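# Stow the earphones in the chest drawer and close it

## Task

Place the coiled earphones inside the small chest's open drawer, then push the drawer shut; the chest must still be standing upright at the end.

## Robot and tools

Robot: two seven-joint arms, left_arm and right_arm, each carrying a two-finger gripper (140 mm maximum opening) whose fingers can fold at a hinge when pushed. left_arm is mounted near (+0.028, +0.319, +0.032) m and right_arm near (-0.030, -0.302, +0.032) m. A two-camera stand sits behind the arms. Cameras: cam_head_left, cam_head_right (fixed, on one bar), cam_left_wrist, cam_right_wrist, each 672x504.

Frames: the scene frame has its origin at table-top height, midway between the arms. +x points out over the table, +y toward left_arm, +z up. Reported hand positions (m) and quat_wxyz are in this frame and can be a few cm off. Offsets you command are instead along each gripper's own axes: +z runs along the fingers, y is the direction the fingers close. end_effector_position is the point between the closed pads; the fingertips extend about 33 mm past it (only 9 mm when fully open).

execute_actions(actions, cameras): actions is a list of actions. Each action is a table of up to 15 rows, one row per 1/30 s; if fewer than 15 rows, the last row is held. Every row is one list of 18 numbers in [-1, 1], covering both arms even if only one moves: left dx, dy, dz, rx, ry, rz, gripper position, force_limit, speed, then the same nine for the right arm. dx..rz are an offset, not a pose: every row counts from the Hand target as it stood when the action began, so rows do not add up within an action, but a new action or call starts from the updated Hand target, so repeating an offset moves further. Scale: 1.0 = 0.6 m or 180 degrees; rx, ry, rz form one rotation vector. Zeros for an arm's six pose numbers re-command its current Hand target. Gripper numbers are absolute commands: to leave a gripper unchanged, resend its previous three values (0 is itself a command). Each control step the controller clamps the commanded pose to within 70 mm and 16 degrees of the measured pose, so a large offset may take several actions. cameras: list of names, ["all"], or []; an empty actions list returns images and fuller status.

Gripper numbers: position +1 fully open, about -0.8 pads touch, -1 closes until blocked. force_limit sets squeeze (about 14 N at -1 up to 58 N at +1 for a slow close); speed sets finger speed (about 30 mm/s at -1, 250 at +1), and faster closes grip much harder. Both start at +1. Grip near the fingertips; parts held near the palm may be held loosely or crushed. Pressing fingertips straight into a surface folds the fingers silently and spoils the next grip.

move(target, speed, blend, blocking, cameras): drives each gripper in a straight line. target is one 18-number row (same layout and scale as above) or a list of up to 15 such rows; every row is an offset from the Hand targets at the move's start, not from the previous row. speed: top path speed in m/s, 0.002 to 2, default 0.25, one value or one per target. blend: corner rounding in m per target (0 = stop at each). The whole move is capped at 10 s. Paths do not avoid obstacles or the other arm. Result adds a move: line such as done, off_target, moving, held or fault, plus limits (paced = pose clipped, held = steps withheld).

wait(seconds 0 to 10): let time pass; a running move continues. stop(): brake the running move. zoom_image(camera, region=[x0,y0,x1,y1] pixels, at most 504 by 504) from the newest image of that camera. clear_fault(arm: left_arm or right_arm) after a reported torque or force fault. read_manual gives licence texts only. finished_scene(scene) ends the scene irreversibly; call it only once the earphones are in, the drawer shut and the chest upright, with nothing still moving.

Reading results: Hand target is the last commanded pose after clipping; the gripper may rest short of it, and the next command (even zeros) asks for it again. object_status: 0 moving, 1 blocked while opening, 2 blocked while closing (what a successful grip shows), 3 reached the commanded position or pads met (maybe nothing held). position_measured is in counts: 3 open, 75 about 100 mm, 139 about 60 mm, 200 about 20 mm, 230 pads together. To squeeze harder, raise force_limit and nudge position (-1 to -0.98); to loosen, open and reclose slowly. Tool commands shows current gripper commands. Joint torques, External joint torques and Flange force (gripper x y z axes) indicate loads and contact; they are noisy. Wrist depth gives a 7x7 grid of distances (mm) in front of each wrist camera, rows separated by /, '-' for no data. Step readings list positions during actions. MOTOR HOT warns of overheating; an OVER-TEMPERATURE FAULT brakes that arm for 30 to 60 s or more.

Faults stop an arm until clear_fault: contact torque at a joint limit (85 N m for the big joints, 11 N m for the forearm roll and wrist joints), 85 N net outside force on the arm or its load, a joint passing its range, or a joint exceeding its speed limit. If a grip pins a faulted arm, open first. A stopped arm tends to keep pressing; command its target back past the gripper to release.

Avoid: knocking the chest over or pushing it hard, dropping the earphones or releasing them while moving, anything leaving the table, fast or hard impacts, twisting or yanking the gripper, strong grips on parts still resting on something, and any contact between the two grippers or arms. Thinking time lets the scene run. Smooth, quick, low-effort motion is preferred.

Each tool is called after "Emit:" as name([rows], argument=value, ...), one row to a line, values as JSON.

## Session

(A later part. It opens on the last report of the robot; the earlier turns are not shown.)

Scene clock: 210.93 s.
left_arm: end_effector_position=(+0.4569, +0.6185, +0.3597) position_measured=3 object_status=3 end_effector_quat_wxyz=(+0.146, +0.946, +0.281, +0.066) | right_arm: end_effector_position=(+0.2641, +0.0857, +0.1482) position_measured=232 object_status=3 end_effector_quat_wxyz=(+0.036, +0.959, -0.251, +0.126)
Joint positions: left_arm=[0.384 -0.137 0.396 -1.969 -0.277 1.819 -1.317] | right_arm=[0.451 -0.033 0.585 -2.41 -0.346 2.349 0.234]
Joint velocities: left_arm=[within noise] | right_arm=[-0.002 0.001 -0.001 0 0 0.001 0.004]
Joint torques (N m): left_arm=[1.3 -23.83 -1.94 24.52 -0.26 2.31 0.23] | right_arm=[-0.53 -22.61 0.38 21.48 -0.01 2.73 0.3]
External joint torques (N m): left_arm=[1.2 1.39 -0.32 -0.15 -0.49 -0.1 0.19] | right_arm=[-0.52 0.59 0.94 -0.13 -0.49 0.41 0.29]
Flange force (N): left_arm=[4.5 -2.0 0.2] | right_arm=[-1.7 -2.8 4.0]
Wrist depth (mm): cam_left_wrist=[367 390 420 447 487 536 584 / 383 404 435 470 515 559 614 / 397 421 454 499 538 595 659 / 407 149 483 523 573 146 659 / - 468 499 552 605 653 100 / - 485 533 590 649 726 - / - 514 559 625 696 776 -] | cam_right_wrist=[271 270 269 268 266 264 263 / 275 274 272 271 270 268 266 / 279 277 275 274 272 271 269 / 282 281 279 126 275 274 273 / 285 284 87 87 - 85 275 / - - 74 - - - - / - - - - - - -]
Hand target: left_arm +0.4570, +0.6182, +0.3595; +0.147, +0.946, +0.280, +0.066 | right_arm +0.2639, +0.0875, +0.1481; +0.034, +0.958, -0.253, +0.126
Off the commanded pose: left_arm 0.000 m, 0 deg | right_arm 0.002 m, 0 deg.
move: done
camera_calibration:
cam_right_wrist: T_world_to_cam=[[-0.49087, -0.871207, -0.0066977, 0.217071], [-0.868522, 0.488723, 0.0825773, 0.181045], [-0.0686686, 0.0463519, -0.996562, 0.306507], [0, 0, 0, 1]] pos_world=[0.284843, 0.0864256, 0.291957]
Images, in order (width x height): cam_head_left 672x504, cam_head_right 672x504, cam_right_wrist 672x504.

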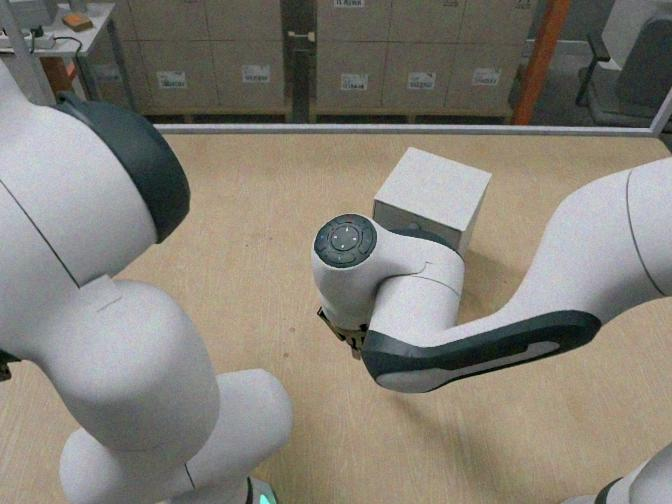

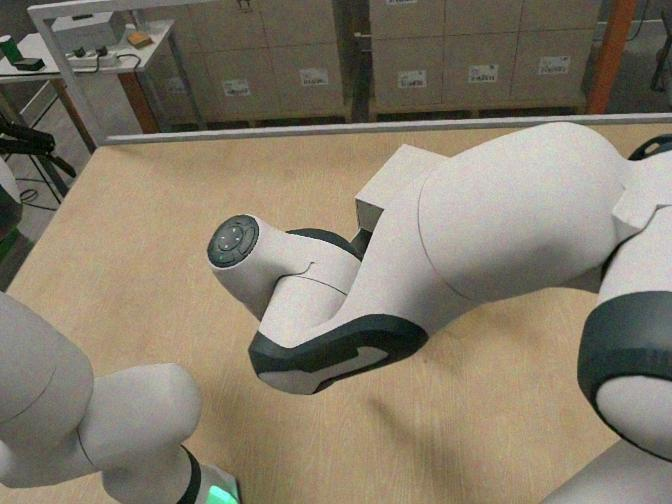

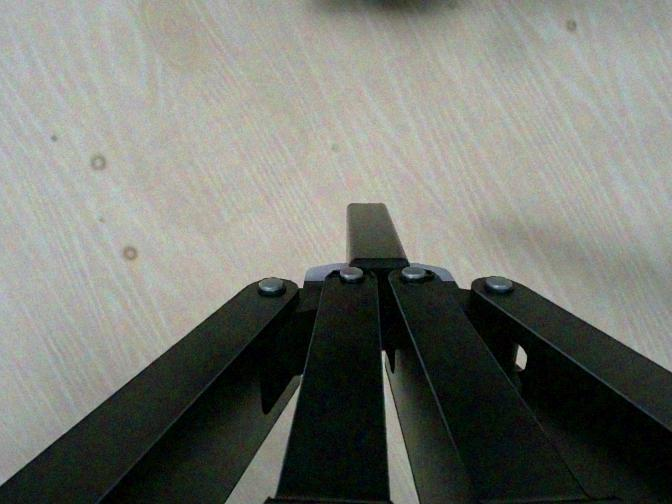

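Emit:
move([
  [0,0,0,0,0,0,1,1,1,0.085,0,0.0228,0,0,0,-1,-0.5,-0.5],
  [0,0,0,0,0,0,1,1,1,0.306,0,0.082,0,0,0,-1,-0.5,-0.5],
], speed=[0.15,0.05], blend=[0.008,0], cameras=["cam_right_wrist","cam_head_left","cam_head_right"])

Emit:
zoom_image(camera="cam_head_left", region=[310, 180, 470, 340])

Emit:
zoom_image(camera="cam_head_right", region=[310, 180, 470, 340])

Scene clock: 225.00 s.
left_arm: end_effector_position=(+0.4569, +0.6185, +0.3597) position_measured=3 object_status=3 end_effector_quat_wxyz=(+0.146, +0.946, +0.281, +0.066) | right_arm: end_effector_position=(+0.4272, -0.0064, +0.1480) position_measured=232 object_status=3 end_effector_quat_wxyz=(+0.035, +0.958, -0.257, +0.125)
Joint positions: left_arm=[0.384 -0.137 0.396 -1.969 -0.277 1.819 -1.317] | right_arm=[0.259 0.072 0.402 -2.312 -0.423 2.43 -0.063]
Joint velocities: left_arm=[within noise] | right_arm=[0 0 0 0.001 0 0 -0.006]
Joint torques (N m): left_arm=[1.26 -23.89 -1.96 24.58 -0.26 2.3 0.17] | right_arm=[-1.17 -28.85 1.56 21.85 0.01 3.04 -0.32]
External joint torques (N m): left_arm=[1.22 1.23 -0.27 -0.06 -0.48 -0.11 0.13] | right_arm=[-1.15 0.36 0.65 0.24 -0.54 0.52 -0.32]
Flange force (N): left_arm=[4.2 -1.8 0.0] | right_arm=[1.4 -0.7 2.3]
Wrist depth (mm): cam_left_wrist=[366 388 417 449 488 530 584 / 379 406 436 468 506 559 621 / 399 423 455 496 544 592 665 / 410 150 479 523 574 146 129 / - 465 506 552 607 655 100 / - 487 530 585 649 734 - / - 515 561 621 702 793 -] | cam_right_wrist=[- 151 - 82 185 173 135 / 143 161 141 142 168 145 265 / 280 277 276 140 274 271 270 / 283 282 279 126 275 275 273 / 286 283 87 87 - 85 275 / - - 74 - - - - / - - - - - - -]
Hand target: left_arm +0.4570, +0.6182, +0.3595; +0.147, +0.946, +0.280, +0.066 | right_arm +0.4291, -0.0064, +0.1481; +0.034, +0.958, -0.253, +0.126
Off the commanded pose: left_arm 0.000 m, 0 deg | right_arm 0.002 m, 0 deg.
move: done
camera_calibration:
cam_right_wrist: T_world_to_cam=[[-0.501403, -0.865148, -0.0106485, 0.222111], [-0.862618, 0.498909, 0.0835431, 0.365122], [-0.0669645, 0.0510744, -0.996447, 0.321135], [0, 0, 0, 1]] pos_world=[0.447833, -0.00640526, 0.291856]
Images, in order (width x height): cam_head_left 672x504, cam_head_right 672x504, cam_right_wrist 672x504.

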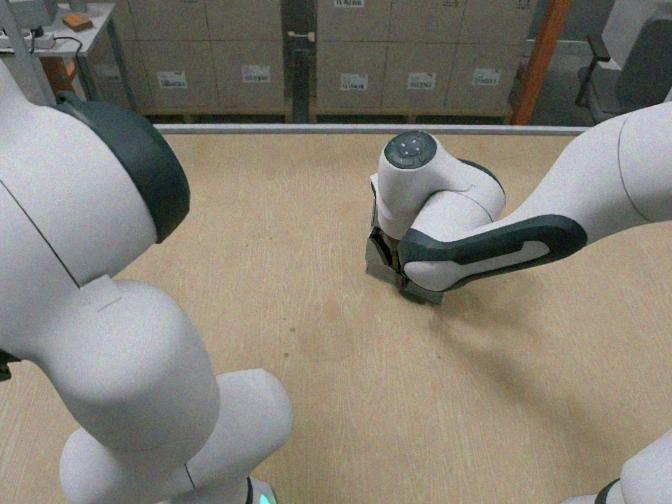

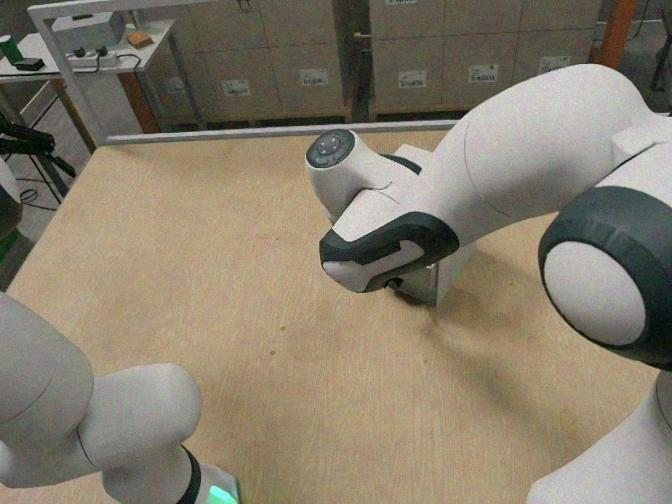

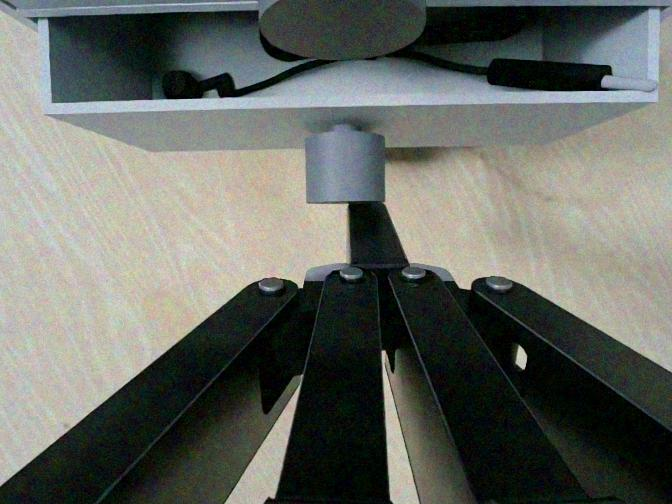

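Scaled by 3.150 from the camera's 672x504 image, which has a finer 960x720 frame.

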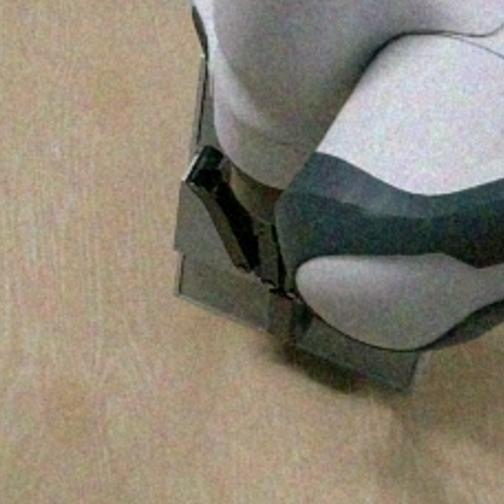

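Scaled by 3.150 from the camera's 672x504 image, which has a finer 960x720 frame.

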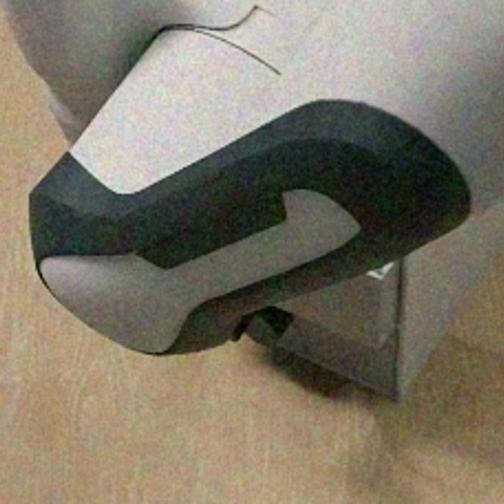

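Emit:
zoom_image(camera="cam_right_wrist", region=[450, 0, 672, 170])

Scaled by 2.270 from the camera's 672x504 image, which has a finer 960x720 frame.

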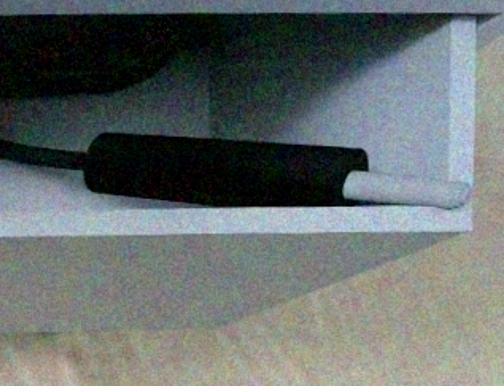

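Emit:
move([
  [0,0,0,0,0,0,1,1,1,-0.0167,-0.015,-0.0148,0,0,0,-1,-0.5,-0.5],
  [0,0,0,0,0,0,1,1,1,-0.0167,-0.015,-0.0148,0,0,0,-0.2,-0.5,-0.5],
  [0,0,0,0,0,0,1,1,1,0.0348,-0.015,-0.001,0,0,0,-0.2,-0.5,-0.5],
], speed=0.08, cameras=["cam_right_wrist","cam_head_left"])

Scene clock: 318.77 s.
left_arm: end_effector_position=(+0.4569, +0.6185, +0.3597) position_measured=3 object_status=3 end_effector_quat_wxyz=(+0.146, +0.946, +0.281, +0.066) | right_arm: end_effector_position=(+0.4501, -0.0081, +0.1545) position_measured=154 object_status=3 end_effector_quat_wxyz=(+0.033, +0.957, -0.258, +0.126)
Joint positions: left_arm=[0.384 -0.137 0.396 -1.969 -0.277 1.819 -1.317] | right_arm=[0.245 0.106 0.39 -2.253 -0.426 2.412 -0.094]
Joint velocities: left_arm=[within noise] | right_arm=[0 0 -0.001 0 -0.001 -0.001 -0.005]
Joint torques (N m): left_arm=[1.29 -23.83 -1.96 24.47 -0.25 2.31 0.17] | right_arm=[-0.86 -30.32 2.16 22.02 0.09 2.73 -0.23]
External joint torques (N m): left_arm=[1.06 1.44 -0.47 -0.24 -0.48 -0.12 0.14] | right_arm=[-0.87 0.63 0.81 -0.1 -0.47 0.15 -0.23]
Flange force (N): left_arm=[4.3 -1.6 0.5] | right_arm=[0.7 -0.9 1.9]
Wrist depth (mm): cam_left_wrist=[366 390 418 449 488 533 579 / 383 407 435 472 513 561 616 / 397 423 457 496 545 595 669 / 407 150 481 528 571 146 129 / - 465 504 555 609 663 100 / - 488 530 582 649 729 - / - 515 564 623 700 791 -] | cam_right_wrist=[- 93 94 75 - 88 87 / 284 136 - - 68 144 126 / 287 179 186 152 193 278 275 / 290 289 285 284 148 280 279 / - - - 289 286 80 92 / - - - 290 289 - 75 / - - - 294 294 - -]
Hand target: left_arm +0.4570, +0.6182, +0.3595; +0.147, +0.946, +0.280, +0.066 | right_arm +0.4510, -0.0085, +0.1541; +0.034, +0.958, -0.253, +0.126
Off the commanded pose: left_arm 0.000 m, 0 deg | right_arm 0.001 m, 1 deg.
move: done
camera_calibration:
cam_right_wrist: T_world_to_cam=[[-0.50153, -0.865029, -0.0138609, 0.232747], [-0.862705, 0.498853, 0.0829794, 0.385193], [-0.0648651, 0.0535746, -0.996455, 0.32826], [0, 0, 0, 1]] pos_world=[0.47033, -0.00840877, 0.298359]
Images, in order (width x height): cam_head_left 672x504, cam_right_wrist 672x504.

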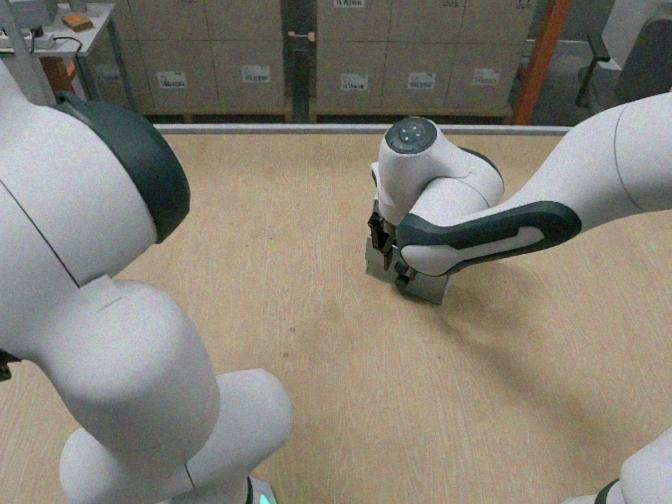

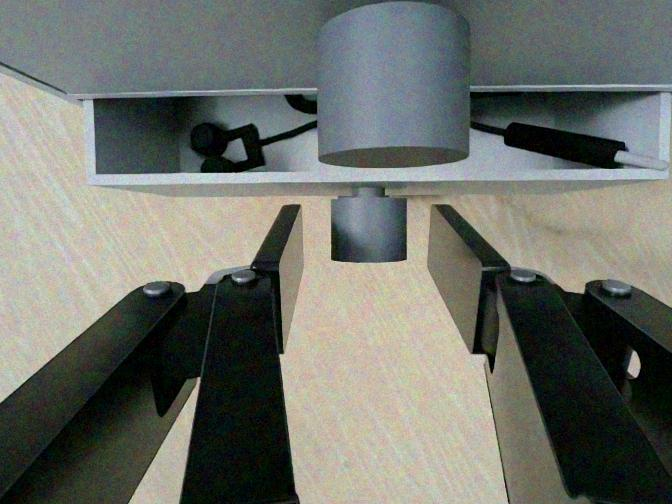

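Emit:
move([
  [0,0,0,0,0,0,1,1,1,0,0,0,0,0,0,-1,-1,-1],
  [0,0,0,0,0,0,1,1,1,-0.1127,0,-0.0302,0,0,0,-1,-1,-1],
], speed=0.05, cameras=["cam_right_wrist","cam_head_left"])

Scene clock: 328.27 s.
left_arm: end_effector_position=(+0.4569, +0.6185, +0.3597) position_measured=3 object_status=3 end_effector_quat_wxyz=(+0.146, +0.946, +0.281, +0.066) | right_arm: end_effector_position=(+0.3922, +0.0237, +0.1537) position_measured=189 object_status=2 end_effector_quat_wxyz=(+0.035, +0.959, -0.253, +0.126)
Joint positions: left_arm=[0.384 -0.137 0.396 -1.969 -0.277 1.819 -1.317] | right_arm=[0.31 0.043 0.442 -2.326 -0.406 2.398 0.002]
Joint velocities: left_arm=[within noise] | right_arm=[-0.001 -0.001 0.001 0 -0.001 0 0.006]
Joint torques (N m): left_arm=[1.27 -23.8 -1.96 24.49 -0.27 2.31 0.21] | right_arm=[0.57 -28.85 2.52 21.65 0.69 2.96 0.2]
External joint torques (N m): left_arm=[1.32 1.45 -0.18 -0.24 -0.49 -0.11 0.18] | right_arm=[0.49 -0.89 1.86 -0.22 0.15 0.45 0.19]
Flange force (N): left_arm=[4.4 -2.2 0.4] | right_arm=[-2.9 3.1 -1.9]
Wrist depth (mm): cam_left_wrist=[365 389 418 449 486 530 585 / 382 407 435 472 515 565 619 / 399 423 457 496 545 595 659 / 407 150 476 523 573 146 647 / - 465 503 554 612 657 100 / - 489 533 590 649 726 - / - 514 565 628 696 791 -] | cam_right_wrist=[279 163 193 191 193 192 151 / 282 177 195 192 182 - 137 / 287 176 282 148 159 193 275 / 289 286 285 148 148 279 278 / 291 - 94 287 113 86 92 / - - - 290 - - - / - - - 293 - - -]
Hand target: left_arm +0.4570, +0.6182, +0.3595; +0.147, +0.946, +0.280, +0.066 | right_arm +0.3901, +0.0261, +0.1541; +0.034, +0.958, -0.253, +0.126
Off the commanded pose: left_arm 0.000 m, 0 deg | right_arm 0.003 m, 0 deg.
move: done
camera_calibration:
cam_right_wrist: T_world_to_cam=[[-0.493442, -0.869725, -0.00965127, 0.227459], [-0.867251, 0.491132, 0.0816406, 0.321723], [-0.0662649, 0.0486549, -0.996615, 0.322723], [0, 0, 0, 1]] pos_world=[0.412638, 0.0241166, 0.29756]
Images, in order (width x height): cam_head_left 672x504, cam_right_wrist 672x504.

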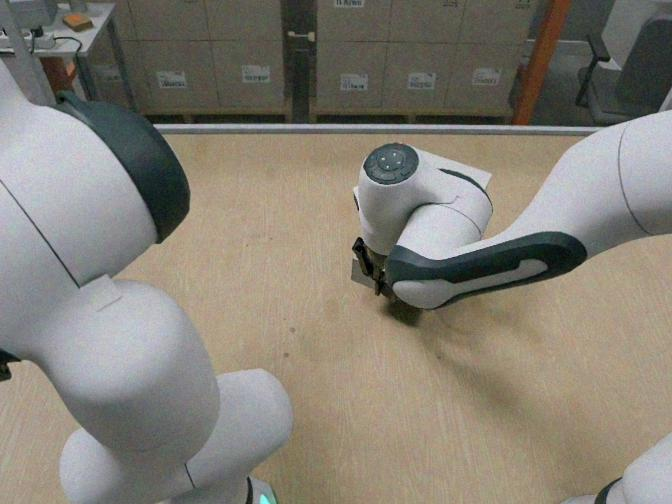

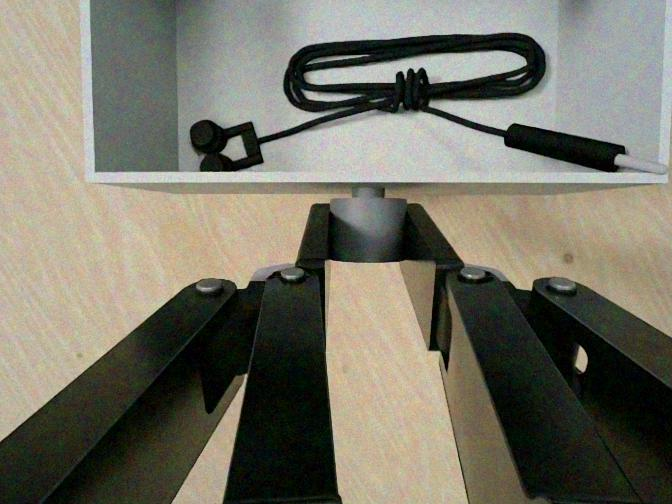

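Emit:
move([
  [0,0,0,0,0,0,1,1,1,0,0,0,0,0,0,-0.2,-1,-1],
  [0,0,0,0,0,0,1,1,1,-0.0725,0,-0.0194,0,0,0,-0.2,-1,-1],
  [0,0,0,0,0,0,1,1,1,-0.0225,0,-0.2062,0,0,0,-1,-0.5,-0.5],
  [0,0,0,0,0,0,1,1,1,0.1135,0.1158,-0.1005,0,-0.0833,0,-1,-0.5,-0.5],
], speed=[0.1,0.1,0.2,0.2], blend=[0,0.01,0,0], cameras=["cam_right_wrist","cam_head_left","cam_head_right"])

Emit:
zoom_image(camera="cam_head_left", region=[330, 180, 490, 340])

Scene clock: 398.37 s.
left_arm: end_effector_position=(+0.4569, +0.6185, +0.3597) position_measured=3 object_status=3 end_effector_quat_wxyz=(+0.146, +0.946, +0.281, +0.066) | right_arm: end_effector_position=(+0.4006, -0.0589, +0.2308) position_measured=232 object_status=3 end_effector_quat_wxyz=(+0.000, +0.966, -0.259, +0.003)
Joint positions: left_arm=[0.384 -0.137 0.396 -1.969 -0.277 1.819 -1.317] | right_arm=[0.33 -0.14 0.171 -2.287 0.024 2.152 -0.551]
Joint velocities: left_arm=[within noise] | right_arm=[0.001 -0.001 -0.001 0 -0.001 0 -0.007]
Joint torques (N m): left_arm=[1.25 -23.83 -2.02 24.61 -0.26 2.31 0.21] | right_arm=[-0.26 -25.81 -0.29 23.92 0.84 2.56 -0.31]
External joint torques (N m): left_arm=[1.39 1.2 -0.15 0.02 -0.47 -0.09 0.18] | right_arm=[-0.36 0.78 0.45 -0.23 0.18 -0.11 -0.31]
Flange force (N): left_arm=[4.4 -2.2 -0.2] | right_arm=[1.1 -1.1 0.9]
Wrist depth (mm): cam_left_wrist=[370 388 418 449 484 532 585 / 381 406 432 471 515 564 623 / 397 425 460 496 541 597 665 / 407 150 480 521 571 145 129 / - 466 503 551 610 659 100 / - 489 530 585 645 731 - / - 510 562 623 702 791 -] | cam_right_wrist=[- 128 115 119 151 314 312 / 233 132 - 253 334 329 327 / 233 272 - - 350 347 344 / 385 255 230 119 361 363 363 / 402 395 87 87 - 85 380 / - - 74 - - - - / - - - - - - -]
Hand target: left_arm +0.4570, +0.6182, +0.3595; +0.147, +0.946, +0.280, +0.066 | right_arm +0.3994, -0.0590, +0.2300; +0.000, +0.967, -0.256, +0.000
Off the commanded pose: left_arm 0.000 m, 0 deg | right_arm 0.001 m, 1 deg.
move: done
camera_calibration:
cam_right_wrist: T_world_to_cam=[[-0.502848, -0.864258, -0.0141915, 0.165614], [-0.817392, 0.470113, 0.332962, 0.284085], [-0.281094, 0.179029, -0.942833, 0.485452], [0, 0, 0, 1]] pos_world=[0.451946, -0.0773287, 0.365461]
Images, in order (width x height): cam_head_left 672x504, cam_head_right 672x504, cam_right_wrist 672x504.

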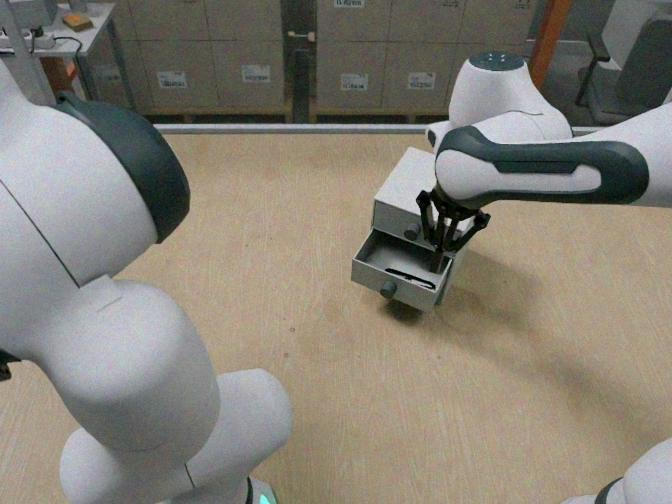

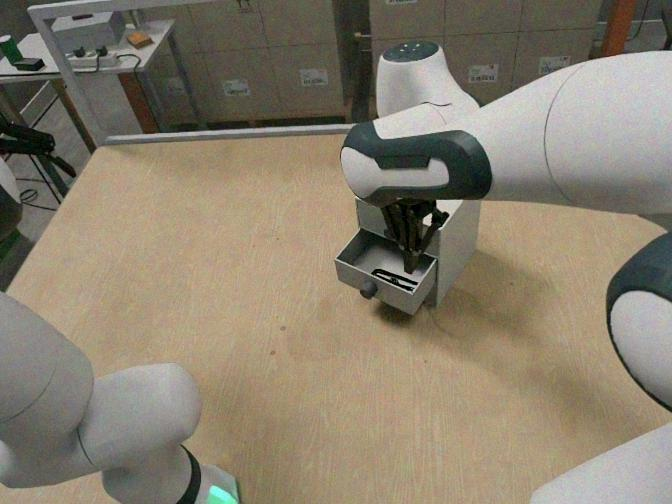

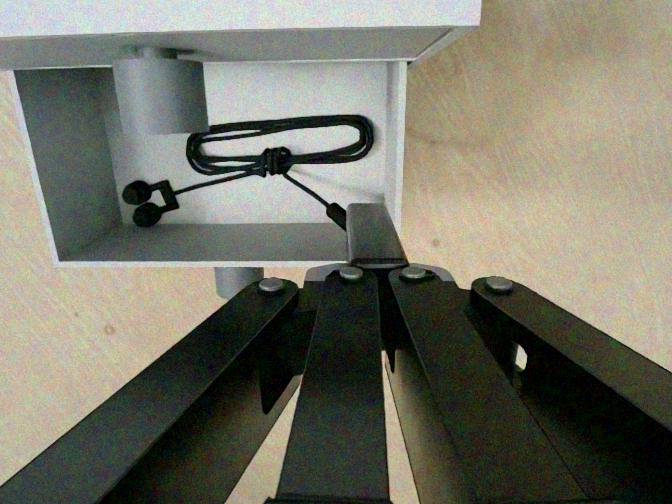

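Scaled by 3.150 from the camera's 672x504 image, which has a finer 960x720 frame.

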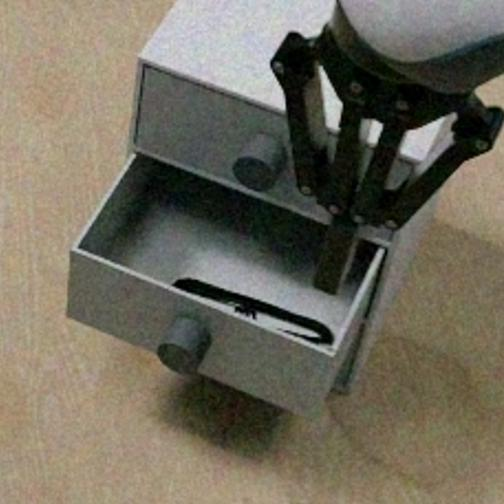

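Emit:
move([
  [0,0,0,0,0,0,1,1,1,-0.01,-0.01,0.04,0,0,0,-1,-0.5,-0.5],
  [0,0,0,0,0,0,1,1,1,-0.01,-0.01,0.108,0,0,0,-1,-0.5,-0.5],
], speed=[0.1,0.04], blend=[0.005,0], cameras=["cam_right_wrist","cam_head_left","cam_head_right"])

Emit:
zoom_image(camera="cam_head_left", region=[330, 180, 490, 340])

Emit:
zoom_image(camera="cam_head_right", region=[320, 190, 470, 340])

Scene clock: 434.67 s.
left_arm: end_effector_position=(+0.4569, +0.6185, +0.3597) position_measured=3 object_status=3 end_effector_quat_wxyz=(+0.146, +0.946, +0.281, +0.066) | right_arm: end_effector_position=(+0.3972, -0.0519, +0.1661) position_measured=232 object_status=3 end_effector_quat_wxyz=(+0.000, +0.967, -0.254, -0.001)
Joint positions: left_arm=[0.384 -0.137 0.396 -1.969 -0.277 1.819 -1.317] | right_arm=[0.336 -0.042 0.183 -2.357 0.012 2.313 -0.537]
Joint velocities: left_arm=[within noise] | right_arm=[-0.002 0.001 -0.001 0.001 0.001 0.005 0.001]
Joint torques (N m): left_arm=[1.26 -23.85 -1.92 24.5 -0.27 2.3 0.2] | right_arm=[-0.32 -28.03 0.89 21.95 0.08 2.95 0.35]
External joint torques (N m): left_arm=[1.33 1.27 -0.11 -0.17 -0.48 -0.11 0.16] | right_arm=[-0.42 0.47 1.05 -0.73 -0.49 0.3 0.35]
Flange force (N): left_arm=[4.0 -2.2 0.2] | right_arm=[-1.5 -0.1 2.6]
Wrist depth (mm): cam_left_wrist=[367 390 417 447 486 536 581 / 379 406 435 467 516 562 621 / 397 423 456 494 540 597 667 / 407 150 478 520 576 146 129 / - 465 505 552 612 661 100 / - 487 533 587 647 731 - / - 513 562 625 705 785 -] | cam_right_wrist=[- - 185 181 169 256 254 / - 195 - - 269 269 267 / 204 - 205 202 203 283 282 / 202 186 185 119 167 299 297 / 331 159 87 87 - 86 312 / - - 74 - - - - / - - - - - - -]
Hand target: left_arm +0.4570, +0.6182, +0.3595; +0.147, +0.946, +0.280, +0.066 | right_arm +0.3972, -0.0509, +0.1652; +0.000, +0.967, -0.256, +0.000
Off the commanded pose: left_arm 0.000 m, 0 deg | right_arm 0.001 m, 0 deg.
move: done
camera_calibration:
cam_right_wrist: T_world_to_cam=[[-0.494372, -0.869183, -0.0108116, 0.164834], [-0.819351, 0.461803, 0.339708, 0.298764], [-0.290276, 0.176801, -0.940469, 0.425376], [0, 0, 0, 1]] pos_world=[0.449759, -0.0699058, 0.300342]
Images, in order (width x height): cam_head_left 672x504, cam_head_right 672x504, cam_right_wrist 672x504.

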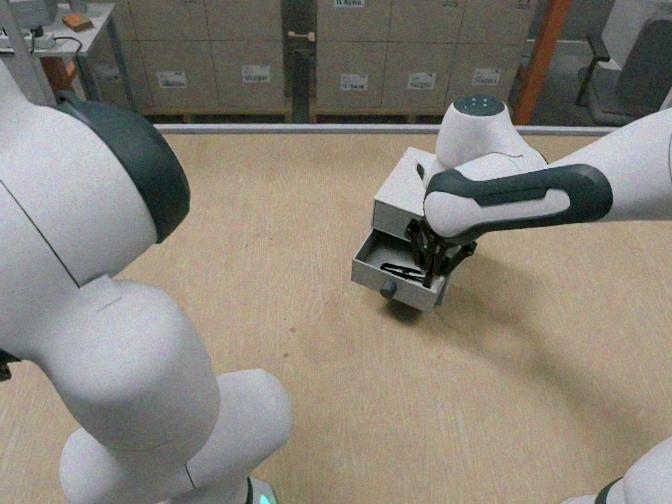

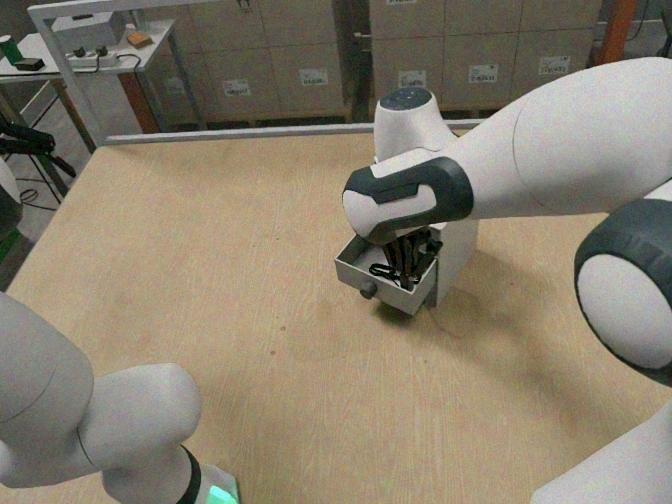

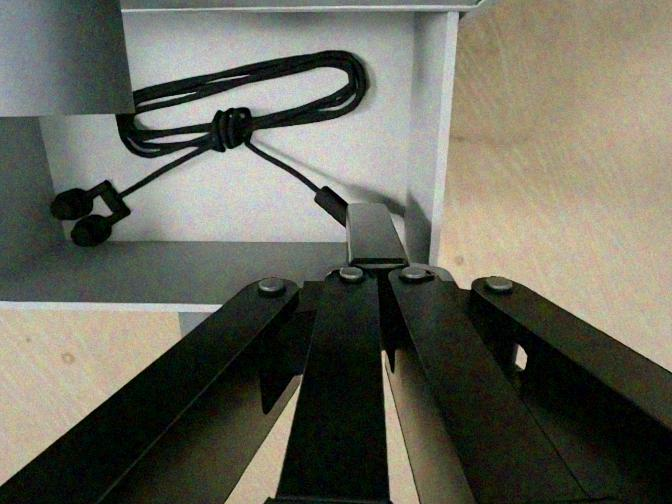

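Scaled by 3.150 from the camera's 672x504 image, which has a finer 960x720 frame.

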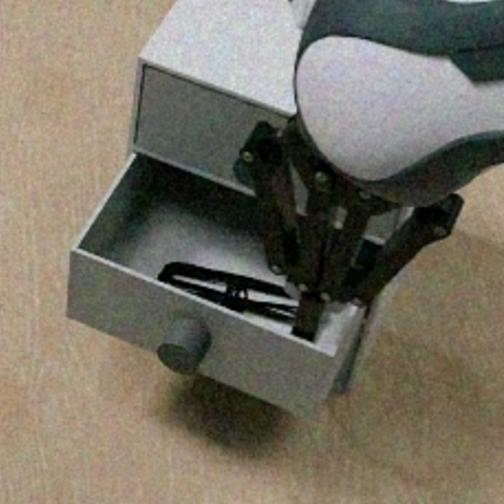

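Scaled by 3.360 from the camera's 672x504 image, which has a finer 960x720 frame.

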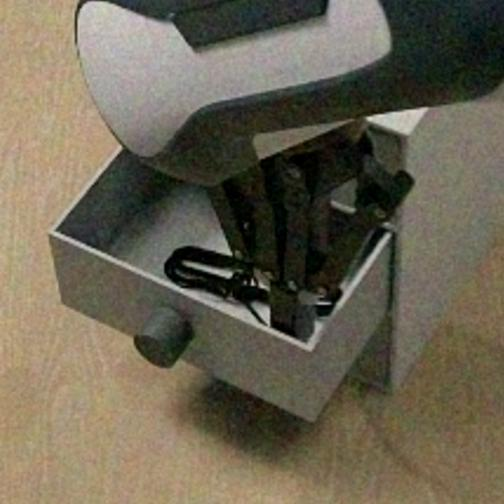

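Emit:
move([
  [0,0,0,0,0,0,1,1,1,0,0,0.028,0,0,0,-1,-0.5,-0.5],
  [0,0,0,0,0,0,1,1,1,0,-0.015,0.028,0,0,0,-1,-0.5,-0.5],
  [0,0,0,0,0,0,1,1,1,0,-0.015,-0.11,0,0,0,-1,-0.5,-0.5],
], speed=[0.03,0.03,0.08], cameras=["cam_right_wrist","cam_head_left","cam_head_right"])

Emit:
zoom_image(camera="cam_head_right", region=[320, 190, 470, 340])

Scene clock: 446.10 s.
left_arm: end_effector_position=(+0.4569, +0.6185, +0.3597) position_measured=3 object_status=3 end_effector_quat_wxyz=(+0.146, +0.946, +0.281, +0.066) | right_arm: end_effector_position=(+0.4027, -0.0425, +0.2313) position_measured=232 object_status=3 end_effector_quat_wxyz=(+0.000, +0.966, -0.258, +0.002)
Joint positions: left_arm=[0.384 -0.137 0.396 -1.969 -0.277 1.819 -1.317] | right_arm=[0.341 -0.11 0.187 -2.252 0.021 2.147 -0.525]
Joint velocities: left_arm=[within noise] | right_arm=[-0.001 0.001 0 0 -0.001 -0.004 0]
Joint torques (N m): left_arm=[1.22 -23.81 -1.92 24.51 -0.25 2.32 0.16] | right_arm=[-0.53 -27.6 0.06 23.76 0.84 2.55 -0.29]
External joint torques (N m): left_arm=[1.11 1.29 -0.31 -0.13 -0.48 -0.09 0.13] | right_arm=[-0.6 -0.11 0.71 -0.37 0.18 -0.11 -0.29]
Flange force (N): left_arm=[4.2 -1.7 0.2] | right_arm=[-0.6 1.6 0.1]
Wrist depth (mm): cam_left_wrist=[367 388 418 453 486 532 584 / 381 405 433 471 510 556 630 / 395 423 456 495 541 595 659 / 405 150 483 523 576 146 129 / - 468 504 549 610 661 101 / - 489 530 581 651 729 - / - 515 561 623 696 796 -] | cam_right_wrist=[146 126 128 131 160 315 313 / 208 245 135 - 322 331 327 / 219 260 271 271 345 349 346 / 382 262 234 126 229 364 365 / 401 396 87 87 - 86 382 / - - 74 - - - - / - - - - - - -]
Hand target: left_arm +0.4570, +0.6182, +0.3595; +0.147, +0.946, +0.280, +0.066 | right_arm +0.4016, -0.0430, +0.2312; +0.000, +0.967, -0.256, +0.000
Off the commanded pose: left_arm 0.000 m, 0 deg | right_arm 0.001 m, 0 deg.
move: done
camera_calibration:
cam_right_wrist: T_world_to_cam=[[-0.500868, -0.865414, -0.0137988, 0.179967], [-0.818127, 0.468177, 0.333885, 0.277792], [-0.282488, 0.178521, -0.942513, 0.484052], [0, 0, 0, 1]] pos_world=[0.454148, -0.0607233, 0.365958]
Images, in order (width x height): cam_head_left 672x504, cam_head_right 672x504, cam_right_wrist 672x504.

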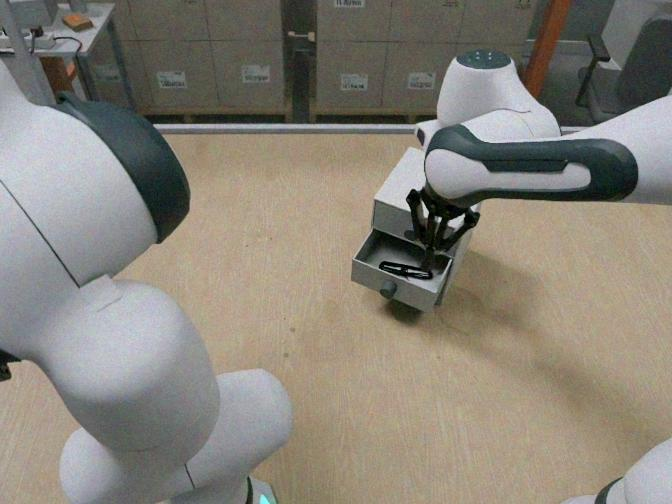

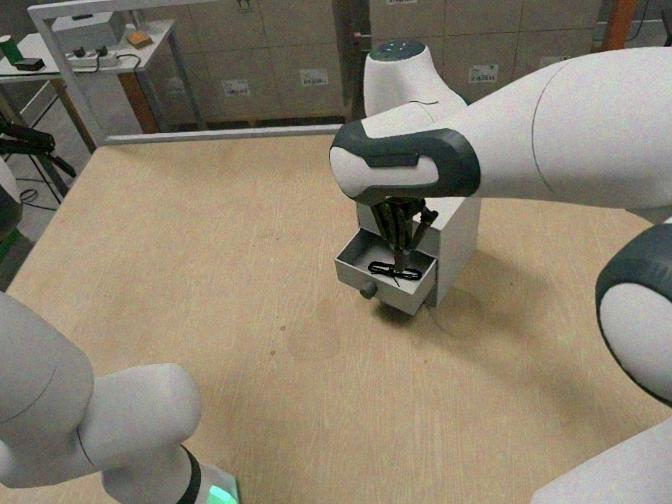

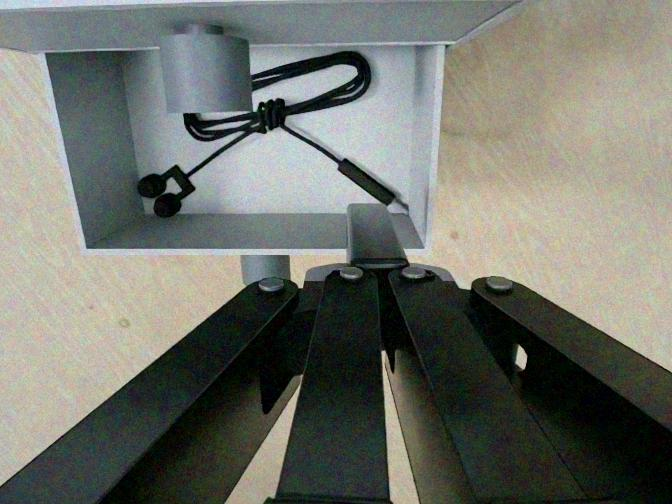

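Scaled by 3.360 from the camera's 672x504 image, which has a finer 960x720 frame.

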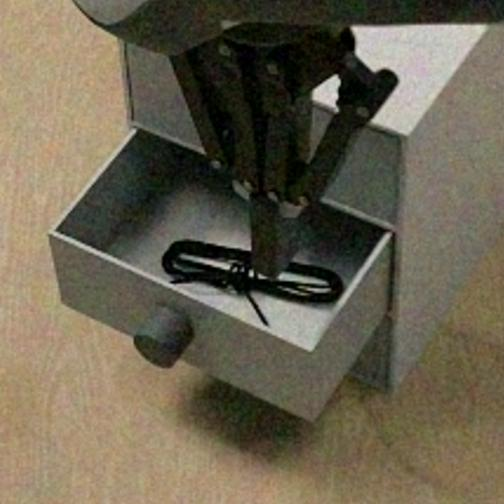

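Emit:
move([
  [0,0,0,0,0,0,1,1,1,0,0,-0.12,0,0,0,-1,-0.5,-0.5],
  [0,0,0,0,0,0,1,1,1,-0.1735,-0.0907,-0.1167,0,0.0833,0,-1,-0.5,-0.5],
  [0,0,0,0,0,0,1,1,1,-0.1735,-0.0907,0.1387,0,0.0833,0,-1,-0.5,-0.5],
  [0,0,0,0,0,0,1,1,1,0.0182,-0.0907,0.1387,0,0.0833,0,-1,-0.5,-0.5],
], speed=[0.15,0.25,0.2,0.05], blend=[0.03,0.02,0,0], cameras=["cam_right_wrist","cam_head_left","cam_head_right"])

Scene clock: 467.13 s.
left_arm: end_effector_position=(+0.4569, +0.6185, +0.3597) position_measured=3 object_status=3 end_effector_quat_wxyz=(+0.146, +0.946, +0.281, +0.066) | right_arm: end_effector_position=(+0.4361, -0.0012, +0.1478) position_measured=232 object_status=3 end_effector_quat_wxyz=(+0.035, +0.957, -0.258, +0.125)
Joint positions: left_arm=[0.384 -0.137 0.396 -1.969 -0.277 1.819 -1.317] | right_arm=[0.251 0.102 0.409 -2.276 -0.436 2.419 -0.058]
Joint velocities: left_arm=[within noise] | right_arm=[-0.001 -0.002 -0.001 0 -0.001 0 -0.005]
Joint torques (N m): left_arm=[1.21 -23.84 -1.97 24.6 -0.28 2.29 0.23] | right_arm=[-1.19 -29.83 1.95 22 -0.01 3 -0.33]
External joint torques (N m): left_arm=[1.25 1.29 -0.19 -0.08 -0.5 -0.12 0.2] | right_arm=[-1.26 0.56 0.53 0.12 -0.57 0.45 -0.34]
Flange force (N): left_arm=[4.4 -2.1 0.0] | right_arm=[1.6 -0.6 2.5]
Wrist depth (mm): cam_left_wrist=[367 390 420 449 487 536 581 / 381 407 434 469 511 556 623 / 397 425 458 495 538 602 665 / 407 150 477 520 571 146 661 / - 466 506 554 612 661 100 / - 487 536 587 653 734 - / - 516 556 621 691 785 -] | cam_right_wrist=[- 146 187 - - 183 141 / 277 145 166 142 143 143 150 / 279 279 276 143 273 272 269 / 283 281 279 126 274 274 273 / 286 284 87 87 - 85 275 / - - 74 - - - - / - - - - - - -]
Hand target: left_arm +0.4570, +0.6182, +0.3595; +0.147, +0.946, +0.280, +0.066 | right_arm +0.4380, -0.0012, +0.1480; +0.034, +0.958, -0.253, +0.126
Off the commanded pose: left_arm 0.000 m, 0 deg | right_arm 0.002 m, 1 deg.
move: done
camera_calibration:
cam_right_wrist: T_world_to_cam=[[-0.501646, -0.865007, -0.0107123, 0.231199], [-0.862477, 0.499144, 0.083596, 0.370142], [-0.0669641, 0.0511747, -0.996442, 0.321265], [0, 0, 0, 1]] pos_world=[0.456733, -0.00120596, 0.291656]
Images, in order (width x height): cam_head_left 672x504, cam_head_right 672x504, cam_right_wrist 672x504.

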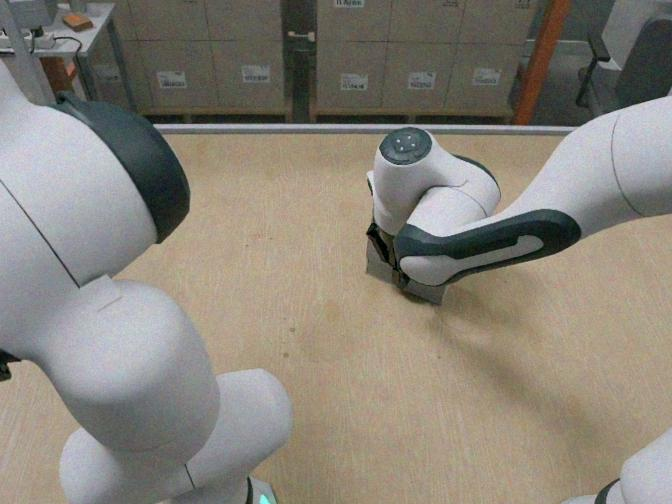

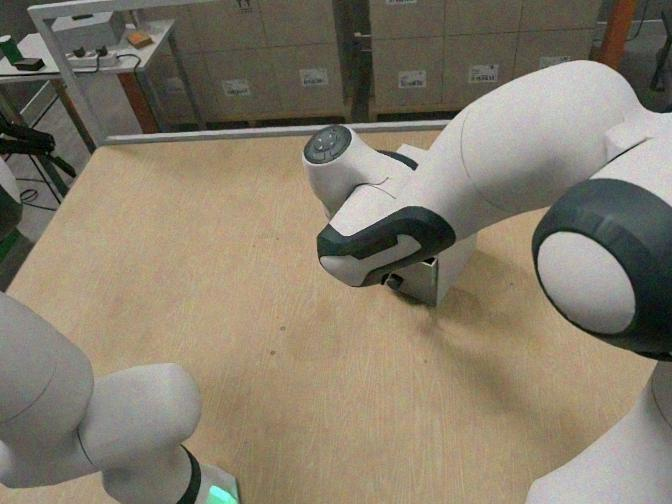

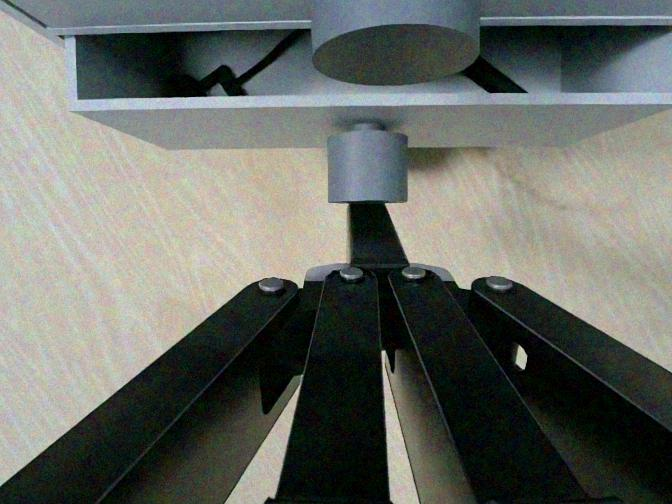

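Emit:
move(target=[0,0,0,0,0,0,1,1,1,0.037,0,0.0099,0,0,0,-1,-0.5,-0.5], speed=0.04, cameras=["cam_right_wrist","cam_head_left"])

Emit:
zoom_image(camera="cam_head_left", region=[340, 200, 470, 330])

Scene clock: 474.87 s.
left_arm: end_effector_position=(+0.4569, +0.6185, +0.3597) position_measured=3 object_status=3 end_effector_quat_wxyz=(+0.146, +0.946, +0.281, +0.066) | right_arm: end_effector_position=(+0.4548, -0.0114, +0.1474) position_measured=232 object_status=3 end_effector_quat_wxyz=(+0.035, +0.958, -0.257, +0.125)
Joint positions: left_arm=[0.384 -0.137 0.396 -1.969 -0.277 1.819 -1.317] | right_arm=[0.229 0.127 0.395 -2.248 -0.442 2.421 -0.093]
Joint velocities: left_arm=[within noise] | right_arm=[0.001 -0.001 0 0 0 -0.001 -0.006]
Joint torques (N m): left_arm=[1.26 -23.92 -1.94 24.52 -0.27 2.32 0.18] | right_arm=[-1.91 -30.89 1.36 22.61 -0.18 3.08 -0.29]
External joint torques (N m): left_arm=[1.25 1.19 -0.22 -0.13 -0.49 -0.1 0.15] | right_arm=[-1.89 0.49 -0.25 0.66 -0.74 0.5 -0.3]
Flange force (N): left_arm=[3.9 -1.9 0.1] | right_arm=[3.2 -1.6 3.2]
Wrist depth (mm): cam_left_wrist=[369 388 418 447 486 530 582 / 381 407 435 471 515 558 623 / 396 423 458 495 542 595 667 / 408 150 477 523 574 146 129 / - 467 503 554 612 655 100 / - 489 532 585 649 739 - / - 515 561 626 698 793 -] | cam_right_wrist=[- 79 - - - 80 - / 277 119 119 - - 142 123 / 278 278 278 159 274 271 269 / 283 280 278 119 274 273 273 / 286 284 87 87 - 85 275 / - - 74 - - - - / - - - - - - -]
Hand target: left_arm +0.4570, +0.6182, +0.3595; +0.147, +0.946, +0.280, +0.066 | right_arm +0.4580, -0.0125, +0.1480; +0.034, +0.958, -0.253, +0.126
Off the commanded pose: left_arm 0.000 m, 0 deg | right_arm 0.003 m, 0 deg.
move: done
camera_calibration:
cam_right_wrist: T_world_to_cam=[[-0.500084, -0.865914, -0.010383, 0.231007], [-0.863282, 0.497547, 0.0848013, 0.391591], [-0.0682647, 0.0513713, -0.996344, 0.323144], [0, 0, 0, 1]] pos_world=[0.475635, -0.0114025, 0.291153]
Images, in order (width x height): cam_head_left 672x504, cam_right_wrist 672x504.

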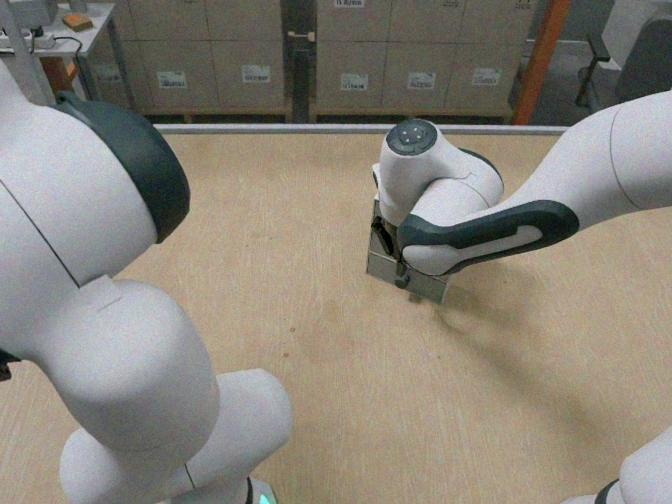

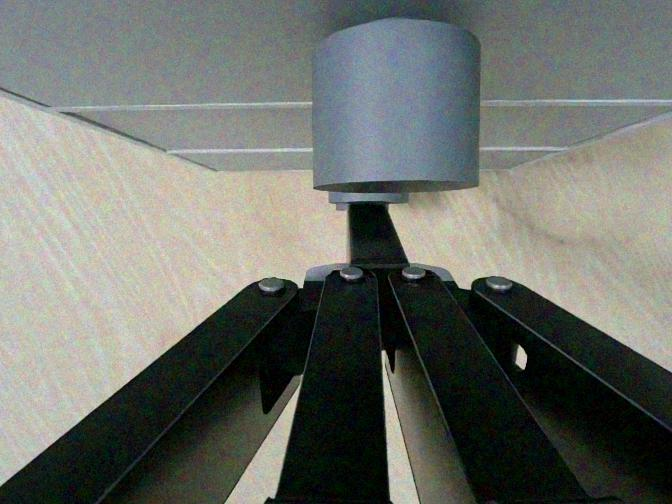

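Scaled by 3.877 from the camera's 672x504 image, which has a finer 960x720 frame.

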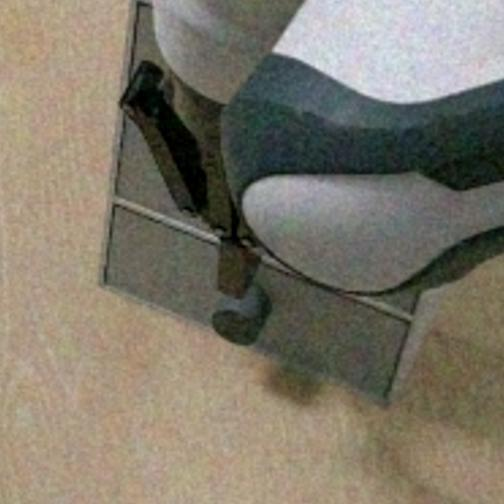

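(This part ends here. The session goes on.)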